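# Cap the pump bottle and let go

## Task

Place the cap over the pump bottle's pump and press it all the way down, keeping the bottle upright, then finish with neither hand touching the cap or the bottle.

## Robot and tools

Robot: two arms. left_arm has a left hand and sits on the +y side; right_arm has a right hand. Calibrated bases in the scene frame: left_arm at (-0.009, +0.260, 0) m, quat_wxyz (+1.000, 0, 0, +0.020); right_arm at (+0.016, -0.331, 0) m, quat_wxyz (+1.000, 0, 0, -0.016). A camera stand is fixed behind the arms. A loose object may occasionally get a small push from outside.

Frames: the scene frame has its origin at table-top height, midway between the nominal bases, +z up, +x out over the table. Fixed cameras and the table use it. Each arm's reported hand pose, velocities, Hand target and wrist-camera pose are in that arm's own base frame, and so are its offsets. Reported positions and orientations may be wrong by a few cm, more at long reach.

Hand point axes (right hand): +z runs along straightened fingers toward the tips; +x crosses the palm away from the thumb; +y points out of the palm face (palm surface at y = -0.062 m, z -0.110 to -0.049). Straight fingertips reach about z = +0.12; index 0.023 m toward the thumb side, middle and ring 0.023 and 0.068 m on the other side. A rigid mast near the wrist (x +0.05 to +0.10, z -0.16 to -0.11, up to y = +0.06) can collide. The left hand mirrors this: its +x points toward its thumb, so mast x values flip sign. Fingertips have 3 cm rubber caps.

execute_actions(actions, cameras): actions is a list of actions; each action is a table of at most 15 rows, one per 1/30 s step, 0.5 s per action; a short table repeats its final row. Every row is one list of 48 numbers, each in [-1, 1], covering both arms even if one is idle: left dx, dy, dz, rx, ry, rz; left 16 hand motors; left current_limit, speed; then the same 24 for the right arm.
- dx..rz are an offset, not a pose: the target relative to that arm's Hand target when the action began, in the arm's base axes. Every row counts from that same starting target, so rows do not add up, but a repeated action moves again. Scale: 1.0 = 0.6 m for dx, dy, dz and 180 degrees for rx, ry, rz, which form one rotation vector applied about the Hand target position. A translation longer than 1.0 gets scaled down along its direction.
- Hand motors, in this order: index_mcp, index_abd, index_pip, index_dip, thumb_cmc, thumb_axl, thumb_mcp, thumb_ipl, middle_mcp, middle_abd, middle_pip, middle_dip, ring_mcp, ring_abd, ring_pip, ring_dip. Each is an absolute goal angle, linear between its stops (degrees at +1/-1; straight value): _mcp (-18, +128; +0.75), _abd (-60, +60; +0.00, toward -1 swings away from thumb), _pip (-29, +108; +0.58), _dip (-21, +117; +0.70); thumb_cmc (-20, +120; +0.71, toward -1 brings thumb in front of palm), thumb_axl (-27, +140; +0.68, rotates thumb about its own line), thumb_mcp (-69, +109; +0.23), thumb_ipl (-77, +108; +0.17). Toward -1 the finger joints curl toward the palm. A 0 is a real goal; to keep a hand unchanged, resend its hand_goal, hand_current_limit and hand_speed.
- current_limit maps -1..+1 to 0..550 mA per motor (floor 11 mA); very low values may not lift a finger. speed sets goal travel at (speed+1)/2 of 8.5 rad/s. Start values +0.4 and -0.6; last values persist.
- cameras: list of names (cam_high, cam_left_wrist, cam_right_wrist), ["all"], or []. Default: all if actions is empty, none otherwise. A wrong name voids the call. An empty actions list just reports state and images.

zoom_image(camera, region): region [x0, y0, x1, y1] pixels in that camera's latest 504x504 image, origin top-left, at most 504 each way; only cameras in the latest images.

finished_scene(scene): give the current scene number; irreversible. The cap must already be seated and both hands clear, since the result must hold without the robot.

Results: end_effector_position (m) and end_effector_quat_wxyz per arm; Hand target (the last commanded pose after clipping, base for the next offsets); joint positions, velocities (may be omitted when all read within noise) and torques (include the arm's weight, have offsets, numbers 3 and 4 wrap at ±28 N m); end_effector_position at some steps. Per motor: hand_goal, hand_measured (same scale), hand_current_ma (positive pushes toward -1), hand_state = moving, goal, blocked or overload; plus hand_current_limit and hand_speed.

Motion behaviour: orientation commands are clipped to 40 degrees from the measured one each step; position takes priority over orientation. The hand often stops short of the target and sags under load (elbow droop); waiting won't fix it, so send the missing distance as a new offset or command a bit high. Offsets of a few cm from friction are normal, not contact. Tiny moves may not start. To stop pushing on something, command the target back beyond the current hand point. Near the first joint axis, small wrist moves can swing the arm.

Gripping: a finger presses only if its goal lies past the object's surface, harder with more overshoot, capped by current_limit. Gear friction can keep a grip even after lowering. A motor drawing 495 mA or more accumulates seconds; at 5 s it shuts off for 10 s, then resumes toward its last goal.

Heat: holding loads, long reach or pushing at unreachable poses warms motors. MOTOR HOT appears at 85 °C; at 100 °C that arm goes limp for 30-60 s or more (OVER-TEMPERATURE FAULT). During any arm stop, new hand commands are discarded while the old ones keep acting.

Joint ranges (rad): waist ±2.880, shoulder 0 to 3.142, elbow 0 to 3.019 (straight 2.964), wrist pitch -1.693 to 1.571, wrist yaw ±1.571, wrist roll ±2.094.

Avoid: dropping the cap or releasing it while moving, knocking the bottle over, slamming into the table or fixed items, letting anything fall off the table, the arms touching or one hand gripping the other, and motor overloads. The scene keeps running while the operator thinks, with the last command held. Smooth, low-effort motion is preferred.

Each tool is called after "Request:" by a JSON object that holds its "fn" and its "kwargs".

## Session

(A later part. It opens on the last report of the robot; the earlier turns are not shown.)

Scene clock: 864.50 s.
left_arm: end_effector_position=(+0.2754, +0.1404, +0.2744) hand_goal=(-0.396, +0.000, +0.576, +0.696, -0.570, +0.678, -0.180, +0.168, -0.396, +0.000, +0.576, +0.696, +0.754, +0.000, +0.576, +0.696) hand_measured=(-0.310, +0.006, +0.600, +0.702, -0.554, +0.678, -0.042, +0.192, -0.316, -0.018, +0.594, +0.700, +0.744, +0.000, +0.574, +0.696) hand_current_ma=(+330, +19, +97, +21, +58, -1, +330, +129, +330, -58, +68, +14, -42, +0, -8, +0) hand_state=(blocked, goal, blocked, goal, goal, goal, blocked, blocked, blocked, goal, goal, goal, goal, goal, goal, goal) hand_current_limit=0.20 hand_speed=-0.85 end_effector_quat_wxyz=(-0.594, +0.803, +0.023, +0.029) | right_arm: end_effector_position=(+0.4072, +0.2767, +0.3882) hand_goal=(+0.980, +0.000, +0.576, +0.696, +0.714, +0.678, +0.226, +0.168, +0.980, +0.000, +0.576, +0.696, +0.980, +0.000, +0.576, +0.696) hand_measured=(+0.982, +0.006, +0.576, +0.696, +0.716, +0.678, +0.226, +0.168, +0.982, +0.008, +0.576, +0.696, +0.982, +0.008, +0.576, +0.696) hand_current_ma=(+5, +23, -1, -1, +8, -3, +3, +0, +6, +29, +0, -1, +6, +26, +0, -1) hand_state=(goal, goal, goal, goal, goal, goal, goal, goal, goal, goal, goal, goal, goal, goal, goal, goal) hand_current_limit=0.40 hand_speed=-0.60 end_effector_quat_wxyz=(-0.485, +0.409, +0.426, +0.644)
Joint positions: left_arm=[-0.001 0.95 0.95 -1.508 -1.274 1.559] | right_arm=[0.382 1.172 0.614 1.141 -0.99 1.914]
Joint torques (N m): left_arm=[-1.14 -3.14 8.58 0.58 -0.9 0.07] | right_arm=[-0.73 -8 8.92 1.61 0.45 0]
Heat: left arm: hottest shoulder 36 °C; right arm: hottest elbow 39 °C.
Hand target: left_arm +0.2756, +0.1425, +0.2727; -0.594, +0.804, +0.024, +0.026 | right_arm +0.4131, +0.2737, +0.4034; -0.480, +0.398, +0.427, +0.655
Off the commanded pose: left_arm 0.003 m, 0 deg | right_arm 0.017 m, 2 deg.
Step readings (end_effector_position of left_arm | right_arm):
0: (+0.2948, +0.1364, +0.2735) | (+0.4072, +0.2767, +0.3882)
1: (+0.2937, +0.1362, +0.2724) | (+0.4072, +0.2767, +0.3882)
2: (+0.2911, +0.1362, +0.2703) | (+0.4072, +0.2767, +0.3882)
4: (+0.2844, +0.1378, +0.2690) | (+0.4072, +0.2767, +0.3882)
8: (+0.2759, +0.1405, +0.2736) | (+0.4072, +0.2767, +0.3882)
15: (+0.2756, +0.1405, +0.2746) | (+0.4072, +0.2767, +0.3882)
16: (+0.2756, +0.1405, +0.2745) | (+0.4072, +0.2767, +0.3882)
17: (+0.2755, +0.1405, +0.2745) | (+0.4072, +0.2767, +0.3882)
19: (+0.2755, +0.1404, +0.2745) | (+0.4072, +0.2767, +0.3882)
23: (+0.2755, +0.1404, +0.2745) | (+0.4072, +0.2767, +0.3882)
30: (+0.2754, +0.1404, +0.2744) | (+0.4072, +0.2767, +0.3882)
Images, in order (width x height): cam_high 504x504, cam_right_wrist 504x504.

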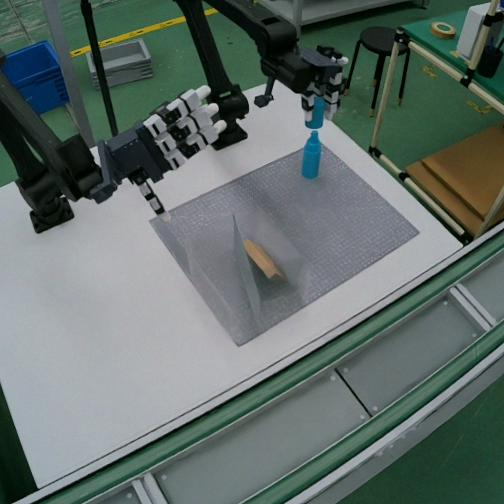

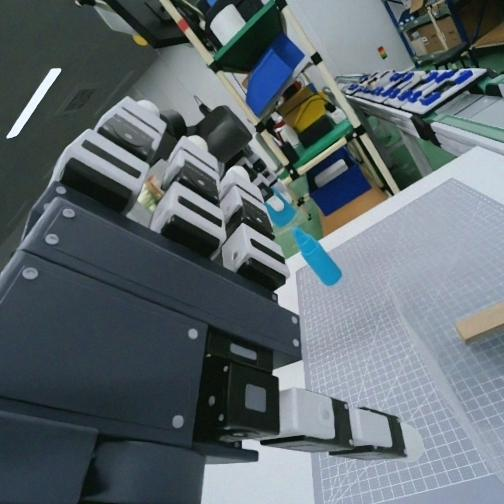

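Request:
{"fn": "execute_actions", "kwargs": {"actions": [[[0.002,0.017,-0.04,-0.017,0,0,-0.397,0,0.576,0.696,-0.571,0.678,-0.18,0.168,-0.397,0,0.576,0.696,0.754,0,0.576,0.696,0.2,-0.85,0,0,0,0,0,0,0.98,0,0.576,0.696,0.714,0.678,0.226,0.168,0.98,0,0.576,0.696,0.98,0,0.576,0.696,0.4,-0.6]],[[0,0,0,0,0,0,-0.397,0,0.576,0.696,-0.571,0.678,-0.18,0.168,-0.397,0,0.576,0.696,0.754,0,0.576,0.696,0.2,-0.85,0,0,0,0,0,0,0.98,0,0.576,0.696,0.714,0.678,0.226,0.168,0.98,0,0.576,0.696,0.98,0,0.576,0.696,0.4,-0.6]]], "cameras": ["cam_high","cam_right_wrist"]}}

Request:
{"fn": "zoom_image", "kwargs": {"camera": "cam_right_wrist", "region": [260, 200, 320, 260]}}

Request:
{"fn": "zoom_image", "kwargs": {"camera": "cam_right_wrist", "region": [230, 180, 350, 300]}}

Request:
{"fn": "zoom_image", "kwargs": {"camera": "cam_high", "region": [290, 95, 340, 145]}}

Scene clock: 910.50 s.
left_arm: end_effector_position=(+0.2774, +0.1511, +0.2481) hand_goal=(-0.396, +0.000, +0.576, +0.696, -0.570, +0.678, -0.180, +0.168, -0.396, +0.000, +0.576, +0.696, +0.754, +0.000, +0.576, +0.696) hand_measured=(-0.310, +0.006, +0.600, +0.702, -0.556, +0.678, -0.042, +0.192, -0.316, -0.018, +0.594, +0.700, +0.746, +0.000, +0.574, +0.696) hand_current_ma=(+330, +18, +97, +21, +56, -1, +330, +129, +330, -60, +69, +14, -32, +0, -8, +0) hand_state=(blocked, goal, blocked, goal, goal, goal, blocked, blocked, blocked, goal, goal, goal, goal, goal, goal, goal) hand_current_limit=0.20 hand_speed=-0.85 end_effector_quat_wxyz=(-0.573, +0.819, +0.022, +0.024) | right_arm: end_effector_position=(+0.4072, +0.2767, +0.3882) hand_goal=(+0.980, +0.000, +0.576, +0.696, +0.714, +0.678, +0.226, +0.168, +0.980, +0.000, +0.576, +0.696, +0.980, +0.000, +0.576, +0.696) hand_measured=(+0.982, +0.006, +0.576, +0.696, +0.716, +0.678, +0.226, +0.168, +0.982, +0.008, +0.576, +0.696, +0.982, +0.008, +0.576, +0.696) hand_current_ma=(+5, +23, -1, -1, +8, -3, +3, +0, +6, +29, +0, -1, +6, +26, +0, -1) hand_state=(goal, goal, goal, goal, goal, goal, goal, goal, goal, goal, goal, goal, goal, goal, goal, goal) hand_current_limit=0.40 hand_speed=-0.60 end_effector_quat_wxyz=(-0.485, +0.409, +0.426, +0.644)
Joint positions: left_arm=[0.071 0.928 0.885 -1.298 -1.211 1.748] | right_arm=[0.382 1.172 0.614 1.141 -0.99 1.914]
Joint torques (N m): left_arm=[-1.44 -3.6 8.65 0.87 -0.83 0.07] | right_arm=[-0.79 -8 8.94 1.59 0.45 0]
Heat: left arm: hottest shoulder 35 °C; right arm: hottest elbow 39 °C.
Hand target: left_arm +0.2768, +0.1526, +0.2487; -0.572, +0.820, +0.024, +0.026 | right_arm +0.4131, +0.2737, +0.4034; -0.480, +0.398, +0.427, +0.655
Off the commanded pose: left_arm 0.002 m, 0 deg | right_arm 0.017 m, 2 deg.
Step readings (end_effector_position of left_arm | right_arm):
0: (+0.2754, +0.1404, +0.2744) | (+0.4072, +0.2767, +0.3882)
1: (+0.2766, +0.1403, +0.2711) | (+0.4072, +0.2767, +0.3882)
2: (+0.2803, +0.1404, +0.2660) | (+0.4072, +0.2767, +0.3882)
4: (+0.2813, +0.1456, +0.2556) | (+0.4072, +0.2767, +0.3882)
8: (+0.2782, +0.1518, +0.2446) | (+0.4072, +0.2767, +0.3882)
15: (+0.2782, +0.1513, +0.2479) | (+0.4072, +0.2767, +0.3882)
16: (+0.2781, +0.1512, +0.2481) | (+0.4072, +0.2767, +0.3882)
17: (+0.2779, +0.1512, +0.2483) | (+0.4072, +0.2767, +0.3882)
19: (+0.2777, +0.1512, +0.2483) | (+0.4072, +0.2767, +0.3882)
23: (+0.2776, +0.1511, +0.2482) | (+0.4072, +0.2767, +0.3882)
30: (+0.2774, +0.1511, +0.2481) | (+0.4072, +0.2767, +0.3882)
Images, in order (width x height): cam_high 504x504, cam_right_wrist 504x504.

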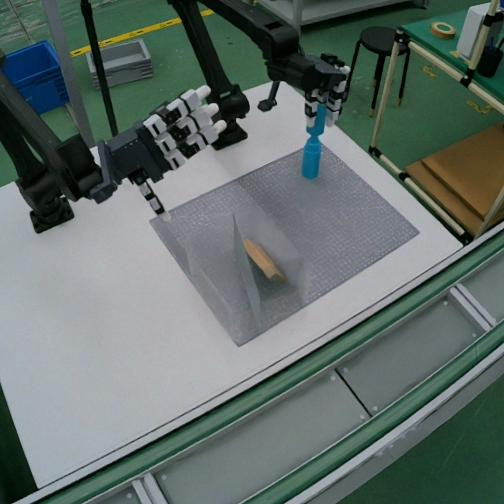

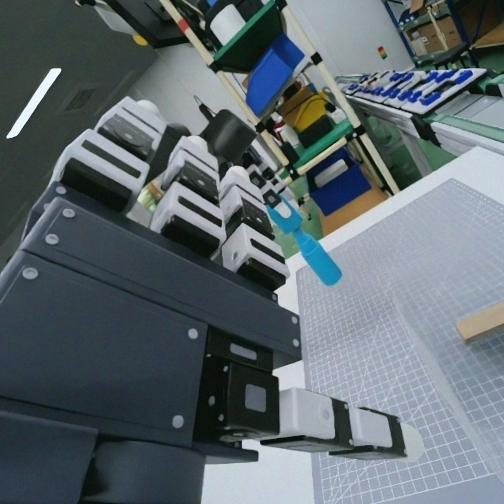

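Scaled by 8.400 from the camera's 504x504 image, which has a finer 720x720 frame.

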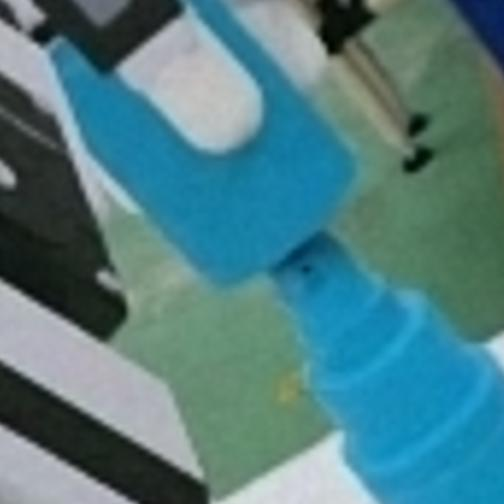

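Scaled by 4.200 from the camera's 504x504 image, which has a finer 720x720 frame.

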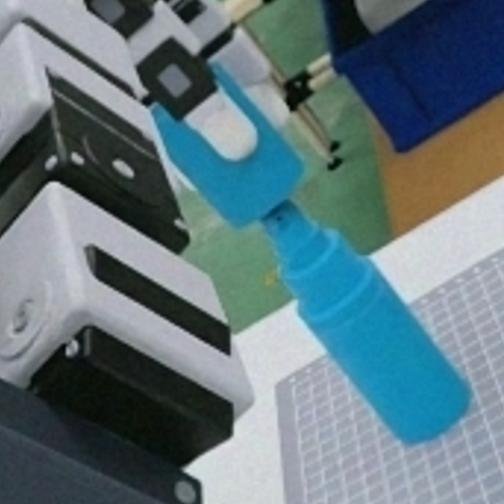

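Scaled by 10.080 from the camera's 504x504 image, which has a finer 720x720 frame.

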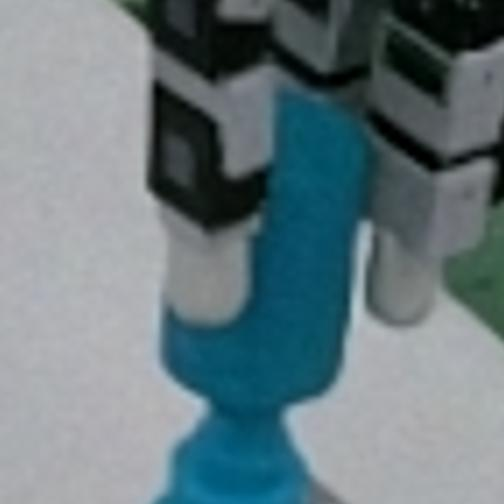

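Request:
{"fn": "execute_actions", "kwargs": {"actions": [[[-0.002,0,-0.03,0,0,0,-0.397,0,0.576,0.696,-0.571,0.678,-0.18,0.168,-0.397,0,0.576,0.696,0.754,0,0.576,0.696,0.2,-0.85,0,0,0,0,0,0,0.98,0,0.576,0.696,0.714,0.678,0.226,0.168,0.98,0,0.576,0.696,0.98,0,0.576,0.696,0.4,-0.6]],[[0,0,-0.02,0,0,0,-0.397,0,0.576,0.696,-0.571,0.678,-0.18,0.168,-0.397,0,0.576,0.696,0.754,0,0.576,0.696,0.2,-0.85,0,0,0,0,0,0,0.98,0,0.576,0.696,0.714,0.678,0.226,0.168,0.98,0,0.576,0.696,0.98,0,0.576,0.696,0.4,-0.6]]], "cameras": ["cam_high","cam_right_wrist"]}}

Request:
{"fn": "zoom_image", "kwargs": {"camera": "cam_right_wrist", "region": [230, 180, 350, 300]}}

Request:
{"fn": "zoom_image", "kwargs": {"camera": "cam_high", "region": [280, 100, 350, 170]}}

Scene clock: 926.40 s.
left_arm: end_effector_position=(+0.2752, +0.1507, +0.2193) hand_goal=(-0.396, +0.000, +0.576, +0.696, -0.570, +0.678, -0.180, +0.168, -0.396, +0.000, +0.576, +0.696, +0.754, +0.000, +0.576, +0.696) hand_measured=(-0.310, +0.006, +0.600, +0.702, -0.556, +0.678, -0.042, +0.192, -0.316, -0.018, +0.594, +0.700, +0.746, +0.000, +0.574, +0.696) hand_current_ma=(+330, +18, +97, +21, +56, -1, +330, +129, +330, -60, +69, +14, -32, +0, -8, +0) hand_state=(blocked, goal, blocked, goal, goal, goal, blocked, blocked, blocked, goal, goal, goal, goal, goal, goal, goal) hand_current_limit=0.20 hand_speed=-0.85 end_effector_quat_wxyz=(-0.572, +0.819, +0.023, +0.026) | right_arm: end_effector_position=(+0.4072, +0.2767, +0.3882) hand_goal=(+0.980, +0.000, +0.576, +0.696, +0.714, +0.678, +0.226, +0.168, +0.980, +0.000, +0.576, +0.696, +0.980, +0.000, +0.576, +0.696) hand_measured=(+0.982, +0.006, +0.576, +0.696, +0.716, +0.678, +0.226, +0.168, +0.982, +0.008, +0.576, +0.696, +0.982, +0.008, +0.576, +0.696) hand_current_ma=(+5, +23, -1, -1, +8, -3, +3, +0, +6, +29, +0, -1, +6, +26, +0, -1) hand_state=(goal, goal, goal, goal, goal, goal, goal, goal, goal, goal, goal, goal, goal, goal, goal, goal) hand_current_limit=0.40 hand_speed=-0.60 end_effector_quat_wxyz=(-0.485, +0.409, +0.426, +0.644)
Joint positions: left_arm=[0.071 0.924 0.807 -1.217 -1.209 1.749] | right_arm=[0.382 1.172 0.614 1.141 -0.99 1.914]
Joint torques (N m): left_arm=[-1.26 -3.43 8.72 0.81 -0.89 0.07] | right_arm=[-0.73 -8 8.92 1.59 0.45 0.01]
Heat: left arm: hottest shoulder 35 °C; right arm: hottest elbow 39 °C.
Hand target: left_arm +0.2755, +0.1526, +0.2186; -0.572, +0.820, +0.024, +0.026 | right_arm +0.4131, +0.2737, +0.4034; -0.480, +0.398, +0.427, +0.655
Off the commanded pose: left_arm 0.002 m, 0 deg | right_arm 0.017 m, 2 deg.
Step readings (end_effector_position of left_arm | right_arm):
0: (+0.2774, +0.1511, +0.2481) | (+0.4072, +0.2767, +0.3882)
1: (+0.2775, +0.1512, +0.2464) | (+0.4072, +0.2767, +0.3882)
2: (+0.2783, +0.1513, +0.2438) | (+0.4072, +0.2767, +0.3882)
4: (+0.2763, +0.1511, +0.2360) | (+0.4072, +0.2767, +0.3882)
8: (+0.2737, +0.1505, +0.2283) | (+0.4072, +0.2767, +0.3882)
15: (+0.2748, +0.1506, +0.2286) | (+0.4072, +0.2767, +0.3882)
16: (+0.2751, +0.1507, +0.2278) | (+0.4072, +0.2767, +0.3882)
17: (+0.2761, +0.1508, +0.2264) | (+0.4072, +0.2767, +0.3882)
19: (+0.2758, +0.1507, +0.2227) | (+0.4072, +0.2767, +0.3882)
23: (+0.2746, +0.1507, +0.2191) | (+0.4072, +0.2767, +0.3882)
30: (+0.2752, +0.1507, +0.2193) | (+0.4072, +0.2767, +0.3882)
Images, in order (width x height): cam_high 504x504, cam_right_wrist 504x504.

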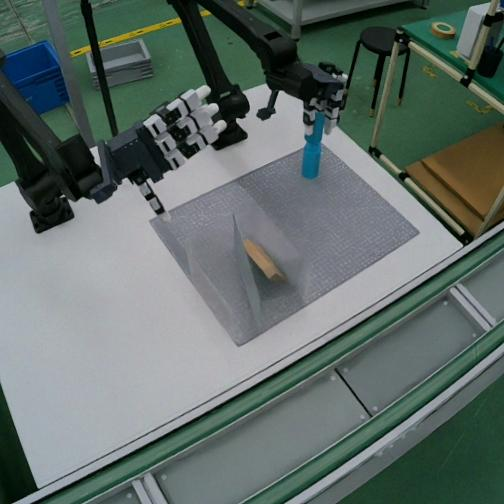

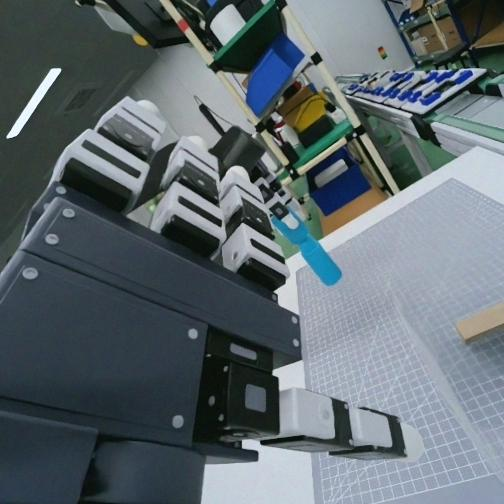

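Scaled by 4.200 from the camera's 504x504 image, which has a finer 720x720 frame.

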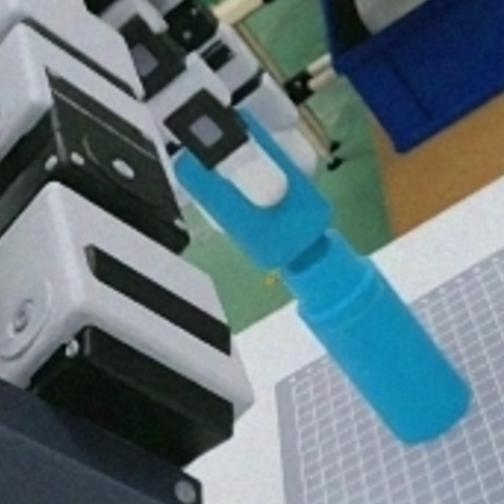

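Scaled by 7.200 from the camera's 504x504 image, which has a finer 720x720 frame.

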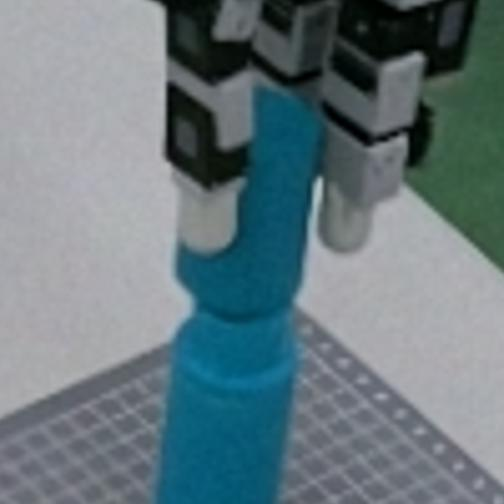

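Request:
{"fn": "execute_actions", "kwargs": {"actions": [[[0.004,0.004,-0.012,-0.006,0,0,-0.397,0,0.576,0.696,-0.571,0.678,-0.18,0.168,-0.397,0,0.576,0.696,0.754,0,0.576,0.696,0.2,-0.85,0,0,0,0,0,0,0.98,0,0.576,0.696,0.714,0.678,0.226,0.168,0.98,0,0.576,0.696,0.98,0,0.576,0.696,0.4,-0.6]],[[0,0,-0.012,0,0,0,-0.397,0,0.576,0.696,-0.571,0.678,-0.18,0.168,-0.397,0,0.576,0.696,0.754,0,0.576,0.696,0.2,-0.85,0,0,0,0,0,0,0.98,0,0.576,0.696,0.714,0.678,0.226,0.168,0.98,0,0.576,0.696,0.98,0,0.576,0.696,0.4,-0.6]]], "cameras": ["cam_high","cam_right_wrist"]}}

Request:
{"fn": "zoom_image", "kwargs": {"camera": "cam_right_wrist", "region": [260, 200, 340, 280]}}

Request:
{"fn": "zoom_image", "kwargs": {"camera": "cam_high", "region": [280, 110, 350, 180]}}

Scene clock: 944.00 s.
left_arm: end_effector_position=(+0.2780, +0.1526, +0.2075) hand_goal=(-0.396, +0.000, +0.576, +0.696, -0.570, +0.678, -0.180, +0.168, -0.396, +0.000, +0.576, +0.696, +0.754, +0.000, +0.576, +0.696) hand_measured=(-0.310, +0.006, +0.600, +0.702, -0.556, +0.678, -0.042, +0.192, -0.316, -0.018, +0.594, +0.700, +0.746, +0.000, +0.574, +0.696) hand_current_ma=(+330, +18, +97, +21, +56, -1, +330, +129, +330, -61, +69, +14, -33, +0, -8, +0) hand_state=(blocked, goal, blocked, goal, goal, goal, blocked, blocked, blocked, goal, goal, goal, goal, goal, goal, goal) hand_current_limit=0.20 hand_speed=-0.85 end_effector_quat_wxyz=(-0.565, +0.824, +0.025, +0.030) | right_arm: end_effector_position=(+0.4072, +0.2767, +0.3882) hand_goal=(+0.980, +0.000, +0.576, +0.696, +0.714, +0.678, +0.226, +0.168, +0.980, +0.000, +0.576, +0.696, +0.980, +0.000, +0.576, +0.696) hand_measured=(+0.982, +0.006, +0.576, +0.696, +0.716, +0.678, +0.226, +0.168, +0.982, +0.008, +0.576, +0.696, +0.982, +0.008, +0.576, +0.696) hand_current_ma=(+5, +23, -1, -1, +8, -3, +3, +0, +6, +29, +0, -1, +6, +26, +0, -1) hand_state=(goal, goal, goal, goal, goal, goal, goal, goal, goal, goal, goal, goal, goal, goal, goal, goal) hand_current_limit=0.40 hand_speed=-0.60 end_effector_quat_wxyz=(-0.485, +0.409, +0.426, +0.644)
Joint positions: left_arm=[0.088 0.925 0.779 -1.147 -1.187 1.786] | right_arm=[0.382 1.172 0.614 1.141 -0.99 1.914]
Joint torques (N m): left_arm=[-1.08 -2.55 8.59 0.9 -0.78 0.08] | right_arm=[-0.73 -8 8.92 1.61 0.45 0]
Heat: left arm: hottest shoulder 35 °C; right arm: hottest elbow 39 °C.
Hand target: left_arm +0.2780, +0.1550, +0.2043; -0.564, +0.825, +0.025, +0.026 | right_arm +0.4131, +0.2737, +0.4034; -0.480, +0.398, +0.427, +0.655
Off the commanded pose: left_arm 0.004 m, 1 deg | right_arm 0.017 m, 2 deg.
Step readings (end_effector_position of left_arm | right_arm):
0: (+0.2752, +0.1507, +0.2193) | (+0.4072, +0.2767, +0.3882)
1: (+0.2759, +0.1504, +0.2183) | (+0.4072, +0.2767, +0.3882)
2: (+0.2779, +0.1501, +0.2171) | (+0.4072, +0.2767, +0.3882)
4: (+0.2787, +0.1517, +0.2160) | (+0.4072, +0.2767, +0.3882)
8: (+0.2782, +0.1528, +0.2144) | (+0.4072, +0.2767, +0.3882)
15: (+0.2783, +0.1527, +0.2142) | (+0.4072, +0.2767, +0.3882)
16: (+0.2785, +0.1527, +0.2136) | (+0.4072, +0.2767, +0.3882)
17: (+0.2790, +0.1528, +0.2125) | (+0.4072, +0.2767, +0.3882)
19: (+0.2784, +0.1527, +0.2097) | (+0.4072, +0.2767, +0.3882)
23: (+0.2779, +0.1526, +0.2075) | (+0.4072, +0.2767, +0.3882)
30: (+0.2780, +0.1526, +0.2075) | (+0.4072, +0.2767, +0.3882)
Images, in order (width x height): cam_high 504x504, cam_right_wrist 504x504.

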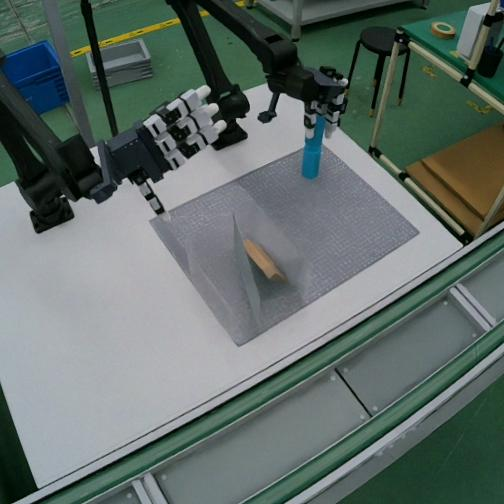

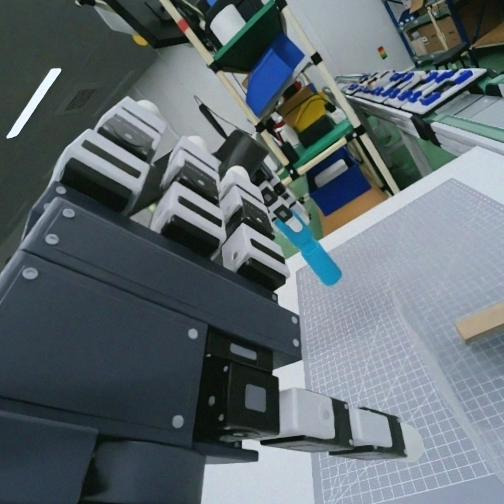

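Scaled by 6.300 from the camera's 504x504 image, which has a finer 720x720 frame.

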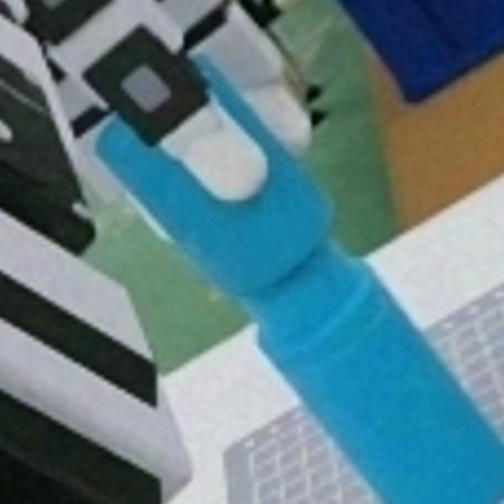

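Scaled by 7.200 from the camera's 504x504 image, which has a finer 720x720 frame.

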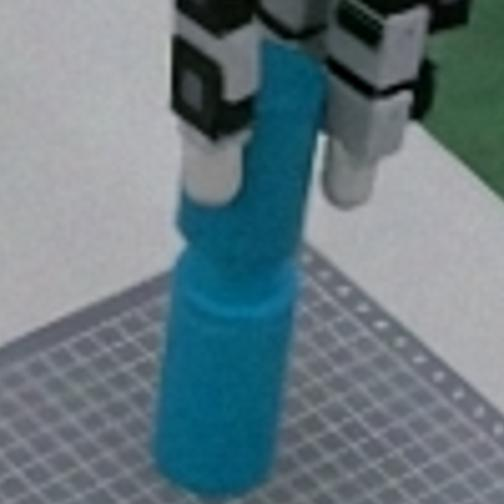

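Request:
{"fn": "execute_actions", "kwargs": {"actions": [[[0,0,-0.01,0,0,0,-0.397,0,0.576,0.696,-0.571,0.678,-0.18,0.168,-0.397,0,0.576,0.696,0.754,0,0.576,0.696,0.2,-0.85,0,0,0,0,0,0,0.98,0,0.576,0.696,0.714,0.678,0.226,0.168,0.98,0,0.576,0.696,0.98,0,0.576,0.696,0.4,-0.6]],[[0,0,-0.01,0,0,0,-0.397,0,0.576,0.696,-0.571,0.678,-0.18,0.168,-0.397,0,0.576,0.696,0.754,0,0.576,0.696,0.2,-0.85,0,0,0,0,0,0,0.98,0,0.576,0.696,0.714,0.678,0.226,0.168,0.98,0,0.576,0.696,0.98,0,0.576,0.696,0.4,-0.6]]], "cameras": ["cam_high","cam_right_wrist"]}}

Request:
{"fn": "zoom_image", "kwargs": {"camera": "cam_right_wrist", "region": [260, 200, 340, 280]}}

Request:
{"fn": "zoom_image", "kwargs": {"camera": "cam_high", "region": [280, 110, 350, 180]}}

Scene clock: 958.27 s.
left_arm: end_effector_position=(+0.2814, +0.1533, +0.2041) hand_goal=(-0.396, +0.000, +0.576, +0.696, -0.570, +0.678, -0.180, +0.168, -0.396, +0.000, +0.576, +0.696, +0.754, +0.000, +0.576, +0.696) hand_measured=(-0.314, +0.006, +0.600, +0.698, -0.556, +0.678, -0.042, +0.192, -0.316, -0.022, +0.594, +0.700, +0.746, +0.000, +0.574, +0.696) hand_current_ma=(+330, +18, +97, +6, +56, -3, +330, +129, +330, -72, +69, +14, -33, +0, -8, +0) hand_state=(blocked, goal, blocked, goal, goal, goal, blocked, blocked, blocked, blocked, goal, goal, goal, goal, goal, goal) hand_current_limit=0.20 hand_speed=-0.85 end_effector_quat_wxyz=(-0.566, +0.823, +0.031, +0.038) | right_arm: end_effector_position=(+0.4072, +0.2767, +0.3882) hand_goal=(+0.980, +0.000, +0.576, +0.696, +0.714, +0.678, +0.226, +0.168, +0.980, +0.000, +0.576, +0.696, +0.980, +0.000, +0.576, +0.696) hand_measured=(+0.982, +0.006, +0.576, +0.696, +0.716, +0.678, +0.226, +0.168, +0.982, +0.008, +0.576, +0.696, +0.982, +0.008, +0.576, +0.696) hand_current_ma=(+5, +23, -1, -1, +8, -3, +3, +0, +6, +29, +0, -1, +6, +26, +0, -1) hand_state=(goal, goal, goal, goal, goal, goal, goal, goal, goal, goal, goal, goal, goal, goal, goal, goal) hand_current_limit=0.40 hand_speed=-0.60 end_effector_quat_wxyz=(-0.485, +0.409, +0.426, +0.644)
Joint positions: left_arm=[0.088 0.925 0.766 -1.112 -1.189 1.788] | right_arm=[0.382 1.172 0.614 1.141 -0.99 1.914]
Joint torques (N m): left_arm=[-1.2 -2.2 7.62 0.85 -0.68 0.02] | right_arm=[-0.73 -8 8.94 1.59 0.45 0]
Heat: left arm: hottest shoulder 35 °C; right arm: hottest elbow 39 °C.
Hand target: left_arm +0.2780, +0.1550, +0.1923; -0.564, +0.825, +0.025, +0.026 | right_arm +0.4131, +0.2737, +0.4034; -0.480, +0.398, +0.427, +0.655
Off the commanded pose: left_arm 0.012 m, 2 deg | right_arm 0.017 m, 2 deg.
Step readings (end_effector_position of left_arm | right_arm):
0: (+0.2780, +0.1526, +0.2075) | (+0.4072, +0.2767, +0.3882)
1: (+0.2781, +0.1527, +0.2070) | (+0.4072, +0.2767, +0.3882)
2: (+0.2787, +0.1528, +0.2066) | (+0.4072, +0.2767, +0.3882)
4: (+0.2794, +0.1529, +0.2064) | (+0.4072, +0.2767, +0.3882)
8: (+0.2798, +0.1529, +0.2064) | (+0.4072, +0.2767, +0.3882)
15: (+0.2798, +0.1529, +0.2064) | (+0.4072, +0.2767, +0.3882)
16: (+0.2798, +0.1530, +0.2058) | (+0.4072, +0.2767, +0.3882)
17: (+0.2804, +0.1532, +0.2053) | (+0.4072, +0.2767, +0.3882)
19: (+0.2807, +0.1533, +0.2041) | (+0.4072, +0.2767, +0.3882)
23: (+0.2813, +0.1533, +0.2040) | (+0.4072, +0.2767, +0.3882)
30: (+0.2814, +0.1533, +0.2041) | (+0.4072, +0.2767, +0.3882)
Images, in order (width x height): cam_high 504x504, cam_right_wrist 504x504.

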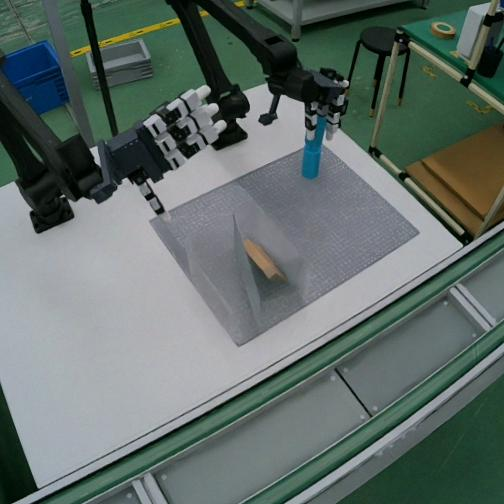

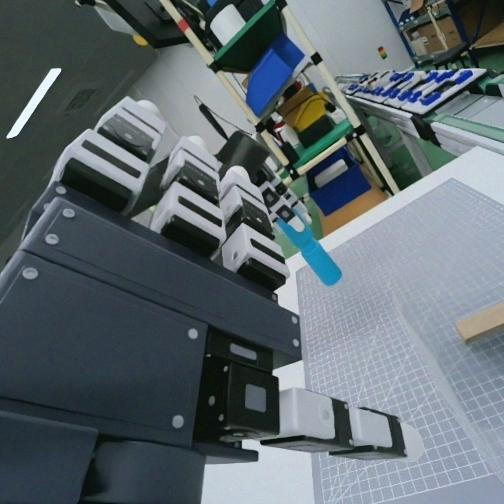

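Scaled by 6.300 from the camera's 504x504 image, which has a finer 720x720 frame.

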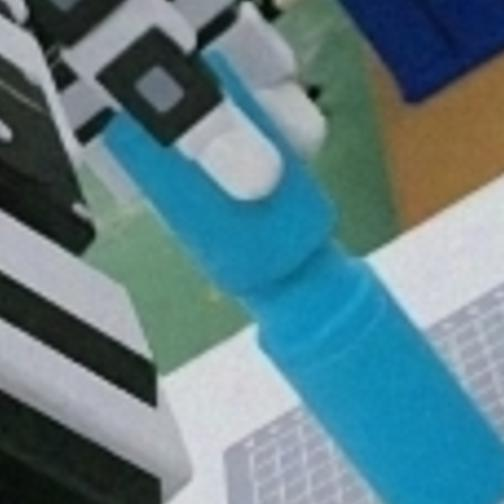

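Scaled by 7.200 from the camera's 504x504 image, which has a finer 720x720 frame.

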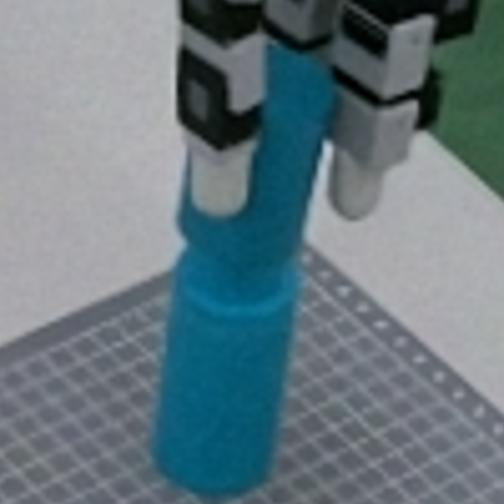

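Request:
{"fn": "execute_actions", "kwargs": {"actions": [[[0,0,0.025,0,0,0,-0.397,0,0.576,0.696,-0.571,0.678,-0.18,0.168,-0.397,0,0.576,0.696,0.754,0,0.576,0.696,0.2,-0.85,0,0,0,0,0,0,0.98,0,0.576,0.696,0.714,0.678,0.226,0.168,0.98,0,0.576,0.696,0.98,0,0.576,0.696,0.4,-0.6]]], "cameras": ["cam_high","cam_right_wrist"]}}

Request:
{"fn": "zoom_image", "kwargs": {"camera": "cam_right_wrist", "region": [275, 215, 325, 265]}}

Request:
{"fn": "zoom_image", "kwargs": {"camera": "cam_high", "region": [290, 115, 340, 165]}}

Scene clock: 984.00 s.
left_arm: end_effector_position=(+0.2790, +0.1531, +0.2033) hand_goal=(-0.396, +0.000, +0.576, +0.696, -0.570, +0.678, -0.180, +0.168, -0.396, +0.000, +0.576, +0.696, +0.754, +0.000, +0.576, +0.696) hand_measured=(-0.314, +0.006, +0.600, +0.698, -0.556, +0.678, -0.042, +0.192, -0.316, -0.022, +0.594, +0.700, +0.746, +0.000, +0.574, +0.696) hand_current_ma=(+330, +18, +97, +7, +56, -3, +330, +129, +330, -71, +69, +14, -33, +0, -8, +0) hand_state=(blocked, goal, blocked, goal, goal, goal, blocked, blocked, blocked, blocked, goal, goal, goal, goal, goal, goal) hand_current_limit=0.20 hand_speed=-0.85 end_effector_quat_wxyz=(-0.566, +0.823, +0.027, +0.033) | right_arm: end_effector_position=(+0.4072, +0.2767, +0.3882) hand_goal=(+0.980, +0.000, +0.576, +0.696, +0.714, +0.678, +0.226, +0.168, +0.980, +0.000, +0.576, +0.696, +0.980, +0.000, +0.576, +0.696) hand_measured=(+0.982, +0.006, +0.576, +0.696, +0.716, +0.678, +0.226, +0.168, +0.982, +0.008, +0.576, +0.696, +0.982, +0.008, +0.576, +0.696) hand_current_ma=(+5, +23, -1, -1, +8, -3, +3, +0, +6, +29, +0, -1, +6, +26, +0, -1) hand_state=(goal, goal, goal, goal, goal, goal, goal, goal, goal, goal, goal, goal, goal, goal, goal, goal) hand_current_limit=0.40 hand_speed=-0.60 end_effector_quat_wxyz=(-0.485, +0.409, +0.426, +0.644)
Joint positions: left_arm=[0.088 0.925 0.766 -1.124 -1.189 1.788] | right_arm=[0.382 1.172 0.614 1.141 -0.99 1.914]
Joint torques (N m): left_arm=[-0.97 -2.43 10.25 -0.36 -0.71 0.09] | right_arm=[-0.73 -8 8.92 1.59 0.45 0]
Heat: left arm: hottest shoulder 35 °C; right arm: hottest elbow 39 °C.
Hand target: left_arm +0.2779, +0.1549, +0.2072; -0.564, +0.825, +0.025, +0.025 | right_arm +0.4131, +0.2737, +0.4034; -0.480, +0.398, +0.427, +0.655
Off the commanded pose: left_arm 0.005 m, 1 deg | right_arm 0.017 m, 2 deg.
Step readings (end_effector_position of left_arm | right_arm):
0: (+0.2814, +0.1533, +0.2041) | (+0.4072, +0.2767, +0.3882)
1: (+0.2808, +0.1533, +0.2039) | (+0.4072, +0.2767, +0.3882)
2: (+0.2800, +0.1532, +0.2036) | (+0.4072, +0.2767, +0.3882)
4: (+0.2792, +0.1531, +0.2033) | (+0.4072, +0.2767, +0.3882)
8: (+0.2790, +0.1531, +0.2033) | (+0.4072, +0.2767, +0.3882)
15: (+0.2790, +0.1531, +0.2033) | (+0.4072, +0.2767, +0.3882)
Images, in order (width x height): cam_high 504x504, cam_right_wrist 504x504.

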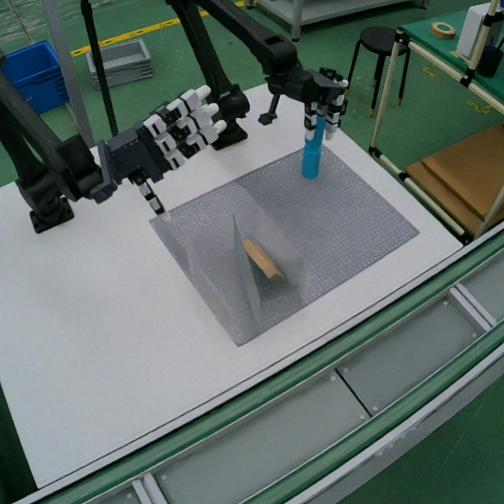

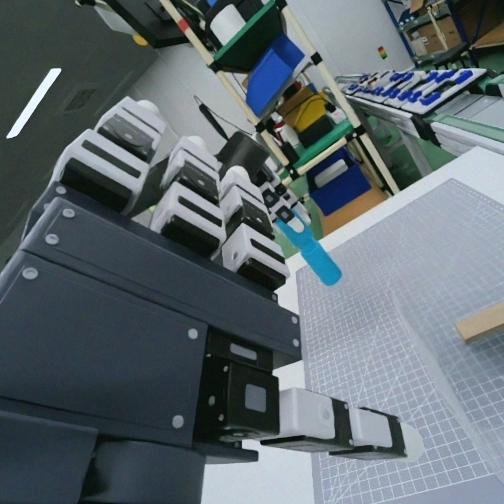

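Scaled by 10.080 from the camera's 504x504 image, which has a finer 720x720 frame.

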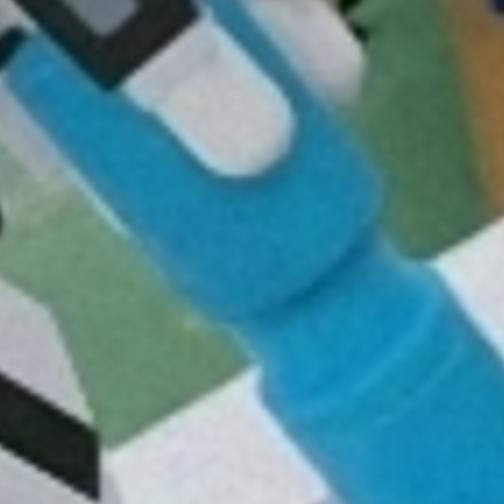

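Scaled by 10.080 from the camera's 504x504 image, which has a finer 720x720 frame.

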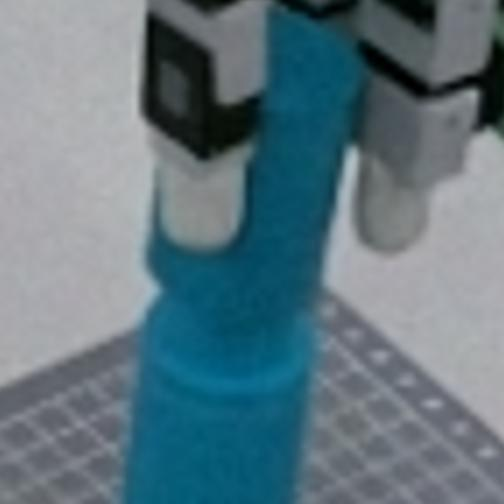

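Request:
{"fn": "execute_actions", "kwargs": {"actions": [[[0,0,-0.015,0,0,0,-0.397,0,0.576,0.696,-0.571,0.678,-0.18,0.168,-0.397,0,0.576,0.696,0.754,0,0.576,0.696,0.2,-0.85,0,0,0,0,0,0,0.98,0,0.576,0.696,0.714,0.678,0.226,0.168,0.98,0,0.576,0.696,0.98,0,0.576,0.696,0.4,-0.6]],[[0.004,0,0,0,0,0,-0.397,0,0.576,0.696,-0.571,0.678,-0.18,0.168,-0.397,0,0.576,0.696,0.754,0,0.576,0.696,0.2,-0.85,0,0,0,0,0,0,0.98,0,0.576,0.696,0.714,0.678,0.226,0.168,0.98,0,0.576,0.696,0.98,0,0.576,0.696,0.4,-0.6]],[[-0.004,0.004,0,0,0,0,-0.397,0,0.576,0.696,-0.571,0.678,-0.18,0.168,-0.397,0,0.576,0.696,0.754,0,0.576,0.696,0.2,-0.85,0,0,0,0,0,0,0.98,0,0.576,0.696,0.714,0.678,0.226,0.168,0.98,0,0.576,0.696,0.98,0,0.576,0.696,0.4,-0.6]],[[-0.004,-0.004,0,0,0,0,-0.397,0,0.576,0.696,-0.571,0.678,-0.18,0.168,-0.397,0,0.576,0.696,0.754,0,0.576,0.696,0.2,-0.85,0,0,0,0,0,0,0.98,0,0.576,0.696,0.714,0.678,0.226,0.168,0.98,0,0.576,0.696,0.98,0,0.576,0.696,0.4,-0.6]],[[0.004,-0.004,0,0,0,0,-0.397,0,0.576,0.696,-0.571,0.678,-0.18,0.168,-0.397,0,0.576,0.696,0.754,0,0.576,0.696,0.2,-0.85,0,0,0,0,0,0,0.98,0,0.576,0.696,0.714,0.678,0.226,0.168,0.98,0,0.576,0.696,0.98,0,0.576,0.696,0.4,-0.6]],[[0,0.004,0,0,0,0,-0.397,0,0.576,0.696,-0.571,0.678,-0.18,0.168,-0.397,0,0.576,0.696,0.754,0,0.576,0.696,0.2,-0.85,0,0,0,0,0,0,0.98,0,0.576,0.696,0.714,0.678,0.226,0.168,0.98,0,0.576,0.696,0.98,0,0.576,0.696,0.4,-0.6]]], "cameras": ["cam_high","cam_right_wrist"]}}

Request:
{"fn": "zoom_image", "kwargs": {"camera": "cam_right_wrist", "region": [275, 215, 325, 265]}}

Request:
{"fn": "zoom_image", "kwargs": {"camera": "cam_high", "region": [290, 115, 340, 165]}}

Scene clock: 1023.73 s.
left_arm: end_effector_position=(+0.2787, +0.1549, +0.2034) hand_goal=(-0.396, +0.000, +0.576, +0.696, -0.570, +0.678, -0.180, +0.168, -0.396, +0.000, +0.576, +0.696, +0.754, +0.000, +0.576, +0.696) hand_measured=(-0.314, +0.006, +0.600, +0.698, -0.556, +0.678, -0.042, +0.192, -0.316, -0.022, +0.594, +0.700, +0.746, +0.000, +0.574, +0.696) hand_current_ma=(+330, +18, +97, +9, +56, -3, +330, +129, +330, -71, +69, +14, -33, +0, -8, +0) hand_state=(blocked, goal, blocked, goal, goal, goal, blocked, blocked, blocked, blocked, goal, goal, goal, goal, goal, goal) hand_current_limit=0.20 hand_speed=-0.85 end_effector_quat_wxyz=(-0.566, +0.823, +0.033, +0.033) | right_arm: end_effector_position=(+0.4072, +0.2767, +0.3882) hand_goal=(+0.980, +0.000, +0.576, +0.696, +0.714, +0.678, +0.226, +0.168, +0.980, +0.000, +0.576, +0.696, +0.980, +0.000, +0.576, +0.696) hand_measured=(+0.982, +0.006, +0.576, +0.696, +0.716, +0.678, +0.226, +0.168, +0.982, +0.008, +0.576, +0.696, +0.982, +0.008, +0.576, +0.696) hand_current_ma=(+5, +23, -1, -1, +8, -3, +3, +0, +6, +29, +0, -1, +6, +26, +0, -1) hand_state=(goal, goal, goal, goal, goal, goal, goal, goal, goal, goal, goal, goal, goal, goal, goal, goal) hand_current_limit=0.40 hand_speed=-0.60 end_effector_quat_wxyz=(-0.485, +0.409, +0.426, +0.644)
Joint positions: left_arm=[0.095 0.925 0.766 -1.123 -1.188 1.782] | right_arm=[0.382 1.172 0.614 1.141 -0.99 1.914]
Joint torques (N m): left_arm=[-2.49 -2.55 8.55 0.58 -0.73 0.11] | right_arm=[-0.79 -8 8.94 1.58 0.45 0]
Heat: left arm: hottest shoulder 35 °C; right arm: hottest elbow 39 °C.
Hand target: left_arm +0.2779, +0.1550, +0.1982; -0.564, +0.825, +0.025, +0.025 | right_arm +0.4131, +0.2737, +0.4034; -0.480, +0.398, +0.427, +0.655
Off the commanded pose: left_arm 0.005 m, 1 deg | right_arm 0.017 m, 2 deg.
Step readings (end_effector_position of left_arm | right_arm):
0: (+0.2790, +0.1531, +0.2033) | (+0.4072, +0.2767, +0.3882)
1: (+0.2790, +0.1531, +0.2033) | (+0.4072, +0.2767, +0.3882)
2: (+0.2790, +0.1531, +0.2033) | (+0.4072, +0.2767, +0.3882)
4: (+0.2790, +0.1531, +0.2033) | (+0.4072, +0.2767, +0.3882)
8: (+0.2790, +0.1531, +0.2033) | (+0.4072, +0.2767, +0.3882)
15: (+0.2790, +0.1531, +0.2033) | (+0.4072, +0.2767, +0.3882)
16: (+0.2792, +0.1531, +0.2033) | (+0.4072, +0.2767, +0.3882)
17: (+0.2793, +0.1531, +0.2034) | (+0.4072, +0.2767, +0.3882)
19: (+0.2793, +0.1531, +0.2034) | (+0.4072, +0.2767, +0.3882)
23: (+0.2793, +0.1531, +0.2034) | (+0.4072, +0.2767, +0.3882)
30: (+0.2793, +0.1531, +0.2034) | (+0.4072, +0.2767, +0.3882)
31: (+0.2796, +0.1535, +0.2035) | (+0.4072, +0.2767, +0.3882)
32: (+0.2800, +0.1539, +0.2037) | (+0.4072, +0.2767, +0.3882)
34: (+0.2801, +0.1546, +0.2037) | (+0.4072, +0.2767, +0.3882)
38: (+0.2801, +0.1549, +0.2037) | (+0.4072, +0.2767, +0.3882)
45: (+0.2800, +0.1549, +0.2036) | (+0.4072, +0.2767, +0.3882)
46: (+0.2800, +0.1549, +0.2036) | (+0.4072, +0.2767, +0.3882)
47: (+0.2800, +0.1549, +0.2036) | (+0.4072, +0.2767, +0.3882)
49: (+0.2800, +0.1549, +0.2036) | (+0.4072, +0.2767, +0.3882)
53: (+0.2800, +0.1549, +0.2036) | (+0.4072, +0.2767, +0.3882)
60: (+0.2800, +0.1549, +0.2036) | (+0.4072, +0.2767, +0.3882)
61: (+0.2797, +0.1549, +0.2035) | (+0.4072, +0.2767, +0.3882)
62: (+0.2791, +0.1549, +0.2034) | (+0.4072, +0.2767, +0.3882)
64: (+0.2788, +0.1549, +0.2034) | (+0.4072, +0.2767, +0.3882)
68: (+0.2787, +0.1549, +0.2034) | (+0.4072, +0.2767, +0.3882)
75: (+0.2787, +0.1549, +0.2034) | (+0.4072, +0.2767, +0.3882)
76: (+0.2787, +0.1549, +0.2034) | (+0.4072, +0.2767, +0.3882)
77: (+0.2787, +0.1549, +0.2034) | (+0.4072, +0.2767, +0.3882)
79: (+0.2787, +0.1549, +0.2034) | (+0.4072, +0.2767, +0.3882)
83: (+0.2787, +0.1549, +0.2034) | (+0.4072, +0.2767, +0.3882)
90: (+0.2787, +0.1549, +0.2034) | (+0.4072, +0.2767, +0.3882)
Images, in order (width x height): cam_high 504x504, cam_right_wrist 504x504.

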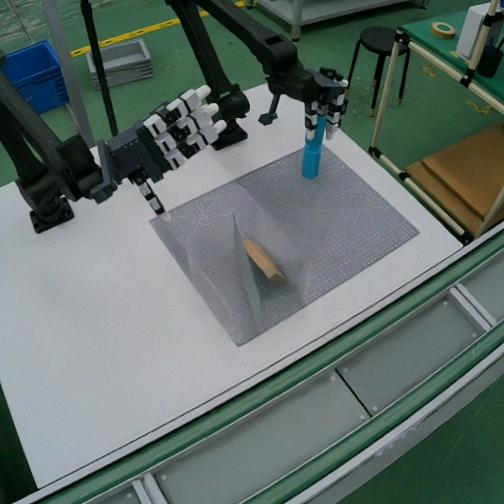

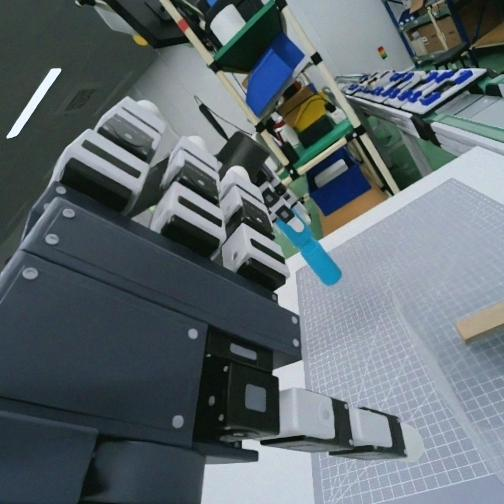

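Scaled by 10.080 from the camera's 504x504 image, which has a finer 720x720 frame.

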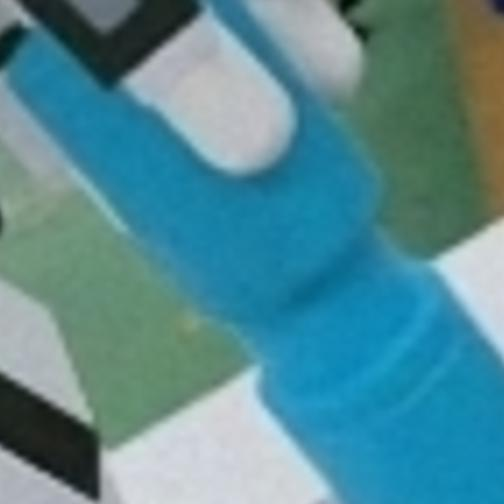

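Scaled by 10.080 from the camera's 504x504 image, which has a finer 720x720 frame.

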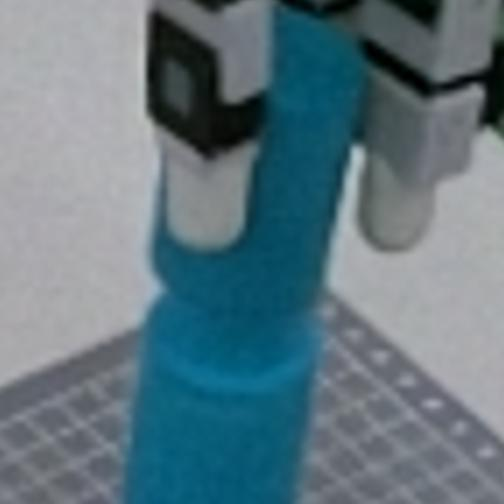

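Request:
{"fn": "execute_actions", "kwargs": {"actions": [[[0,0,-0.012,0,0,0,-0.45,0,0.576,0.696,-0.571,0.678,-0.25,0.168,-0.45,0,0.576,0.696,0.754,0,0.576,0.696,0.5,-0.85,0,0,0,0,0,0,0.98,0,0.576,0.696,0.714,0.678,0.226,0.168,0.98,0,0.576,0.696,0.98,0,0.576,0.696,0.4,-0.6]],[[-0.006,0,-0.005,0,0,0,-0.45,0,0.576,0.696,-0.571,0.678,-0.25,0.168,-0.45,0,0.576,0.696,0.754,0,0.576,0.696,0.5,-0.85,0,0,0,0,0,0,0.98,0,0.576,0.696,0.714,0.678,0.226,0.168,0.98,0,0.576,0.696,0.98,0,0.576,0.696,0.4,-0.6]],[[0.006,-0.006,0,0,0,0,-0.45,0,0.576,0.696,-0.571,0.678,-0.25,0.168,-0.45,0,0.576,0.696,0.754,0,0.576,0.696,0.5,-0.85,0,0,0,0,0,0,0.98,0,0.576,0.696,0.714,0.678,0.226,0.168,0.98,0,0.576,0.696,0.98,0,0.576,0.696,0.4,-0.6]],[[0.006,0.006,0,0,0,0,-0.45,0,0.576,0.696,-0.571,0.678,-0.25,0.168,-0.45,0,0.576,0.696,0.754,0,0.576,0.696,0.5,-0.85,0,0,0,0,0,0,0.98,0,0.576,0.696,0.714,0.678,0.226,0.168,0.98,0,0.576,0.696,0.98,0,0.576,0.696,0.4,-0.6]],[[-0.006,0.006,0,0,0,0,-0.45,0,0.576,0.696,-0.571,0.678,-0.25,0.168,-0.45,0,0.576,0.696,0.754,0,0.576,0.696,0.5,-0.85,0,0,0,0,0,0,0.98,0,0.576,0.696,0.714,0.678,0.226,0.168,0.98,0,0.576,0.696,0.98,0,0.576,0.696,0.4,-0.6]]], "cameras": ["cam_high","cam_right_wrist"]}}

Request:
{"fn": "zoom_image", "kwargs": {"camera": "cam_right_wrist", "region": [275, 215, 325, 265]}}

Request:
{"fn": "zoom_image", "kwargs": {"camera": "cam_high", "region": [290, 115, 340, 165]}}

Scene clock: 1080.03 s.
left_arm: end_effector_position=(+0.2837, +0.1571, +0.1998) hand_goal=(-0.450, +0.000, +0.576, +0.696, -0.570, +0.678, -0.250, +0.168, -0.450, +0.000, +0.576, +0.696, +0.754, +0.000, +0.576, +0.696) hand_measured=(-0.318, +0.006, +0.600, +0.698, -0.554, +0.676, -0.042, +0.192, -0.318, -0.022, +0.598, +0.700, +0.746, +0.000, +0.574, +0.696) hand_current_ma=(+413, +18, +97, +8, +62, -4, +412, +129, +412, -76, +87, +15, -33, +0, -8, +0) hand_state=(blocked, goal, blocked, goal, goal, goal, blocked, blocked, blocked, blocked, blocked, goal, goal, goal, goal, goal) hand_current_limit=0.50 hand_speed=-0.85 end_effector_quat_wxyz=(-0.568, +0.822, +0.032, +0.039) | right_arm: end_effector_position=(+0.4072, +0.2767, +0.3882) hand_goal=(+0.980, +0.000, +0.576, +0.696, +0.714, +0.678, +0.226, +0.168, +0.980, +0.000, +0.576, +0.696, +0.980, +0.000, +0.576, +0.696) hand_measured=(+0.982, +0.006, +0.576, +0.696, +0.716, +0.678, +0.226, +0.168, +0.982, +0.008, +0.576, +0.696, +0.982, +0.008, +0.576, +0.696) hand_current_ma=(+5, +23, -1, -1, +8, -3, +3, +0, +6, +29, +0, -1, +6, +26, +0, -1) hand_state=(goal, goal, goal, goal, goal, goal, goal, goal, goal, goal, goal, goal, goal, goal, goal, goal) hand_current_limit=0.40 hand_speed=-0.60 end_effector_quat_wxyz=(-0.485, +0.409, +0.426, +0.644)
Joint positions: left_arm=[0.1 0.928 0.753 -1.067 -1.19 1.815] | right_arm=[0.382 1.172 0.614 1.141 -0.99 1.914]
Joint torques (N m): left_arm=[-1.2 -2.96 7.43 0.99 -0.49 0.11] | right_arm=[-0.73 -8 8.92 1.61 0.45 0]
Heat: left arm: hottest shoulder 35 °C; right arm: hottest elbow 40 °C.
Hand target: left_arm +0.2780, +0.1586, +0.1880; -0.564, +0.825, +0.025, +0.025 | right_arm +0.4131, +0.2737, +0.4034; -0.480, +0.398, +0.427, +0.655
Off the commanded pose: left_arm 0.013 m, 2 deg | right_arm 0.017 m, 2 deg.
Step readings (end_effector_position of left_arm | right_arm):
0: (+0.2787, +0.1549, +0.2034) | (+0.4072, +0.2767, +0.3882)
1: (+0.2791, +0.1550, +0.2032) | (+0.4072, +0.2767, +0.3882)
2: (+0.2797, +0.1550, +0.2030) | (+0.4072, +0.2767, +0.3882)
4: (+0.2803, +0.1551, +0.2028) | (+0.4072, +0.2767, +0.3882)
8: (+0.2806, +0.1551, +0.2029) | (+0.4072, +0.2767, +0.3882)
15: (+0.2807, +0.1551, +0.2029) | (+0.4072, +0.2767, +0.3882)
16: (+0.2805, +0.1552, +0.2024) | (+0.4072, +0.2767, +0.3882)
17: (+0.2805, +0.1553, +0.2019) | (+0.4072, +0.2767, +0.3882)
19: (+0.2800, +0.1553, +0.2009) | (+0.4072, +0.2767, +0.3882)
23: (+0.2799, +0.1553, +0.2003) | (+0.4072, +0.2767, +0.3882)
30: (+0.2799, +0.1553, +0.2003) | (+0.4072, +0.2767, +0.3882)
31: (+0.2800, +0.1553, +0.2004) | (+0.4072, +0.2767, +0.3882)
32: (+0.2799, +0.1552, +0.2004) | (+0.4072, +0.2767, +0.3882)
34: (+0.2800, +0.1551, +0.2003) | (+0.4072, +0.2767, +0.3882)
38: (+0.2800, +0.1551, +0.2004) | (+0.4072, +0.2767, +0.3882)
45: (+0.2799, +0.1551, +0.2004) | (+0.4072, +0.2767, +0.3882)
46: (+0.2802, +0.1552, +0.2003) | (+0.4072, +0.2767, +0.3882)
47: (+0.2806, +0.1552, +0.2001) | (+0.4072, +0.2767, +0.3882)
49: (+0.2815, +0.1553, +0.1996) | (+0.4072, +0.2767, +0.3882)
53: (+0.2821, +0.1554, +0.1995) | (+0.4072, +0.2767, +0.3882)
60: (+0.2821, +0.1554, +0.1994) | (+0.4072, +0.2767, +0.3882)
61: (+0.2824, +0.1556, +0.1996) | (+0.4072, +0.2767, +0.3882)
62: (+0.2831, +0.1561, +0.1998) | (+0.4072, +0.2767, +0.3882)
64: (+0.2836, +0.1567, +0.1999) | (+0.4072, +0.2767, +0.3882)
68: (+0.2837, +0.1572, +0.1999) | (+0.4072, +0.2767, +0.3882)
75: (+0.2837, +0.1571, +0.1998) | (+0.4072, +0.2767, +0.3882)
Images, in order (width x height): cam_high 504x504, cam_right_wrist 504x504.

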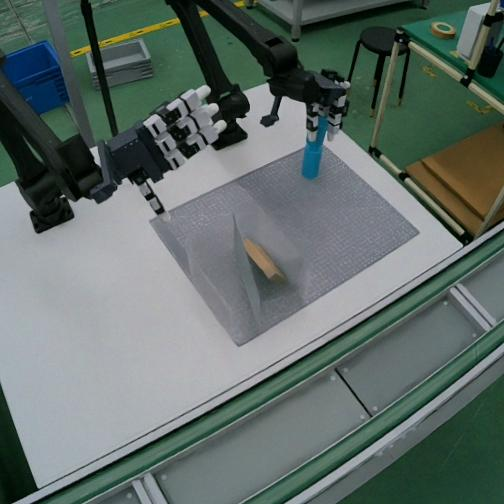

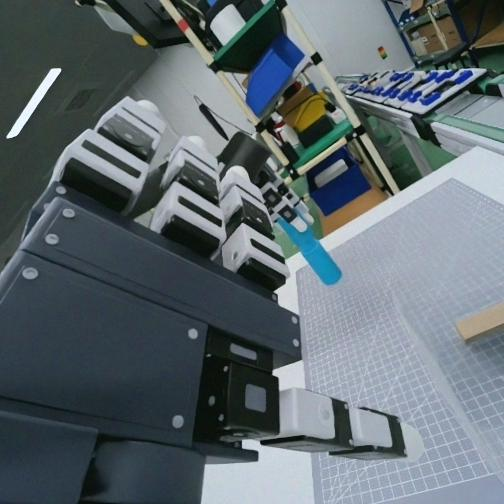

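Scaled by 10.080 from the camera's 504x504 image, which has a finer 720x720 frame.

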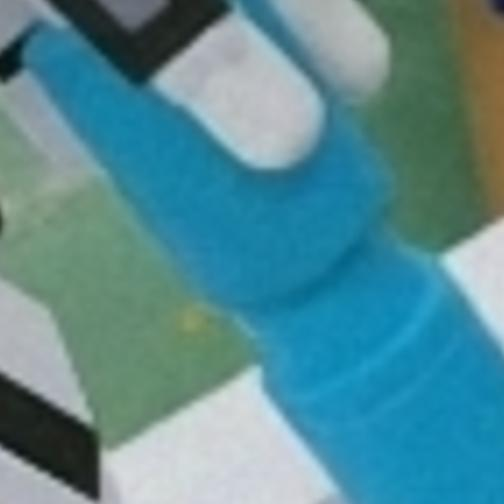

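Scaled by 10.080 from the camera's 504x504 image, which has a finer 720x720 frame.

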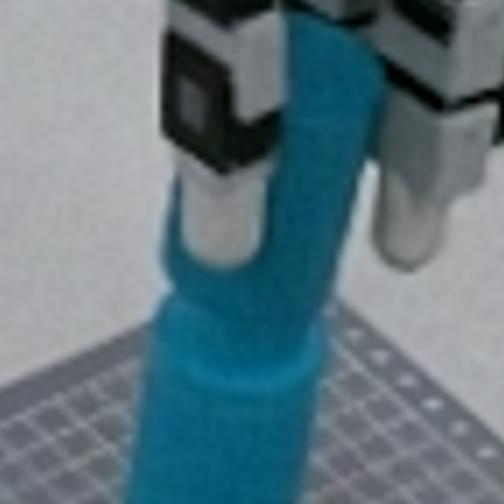

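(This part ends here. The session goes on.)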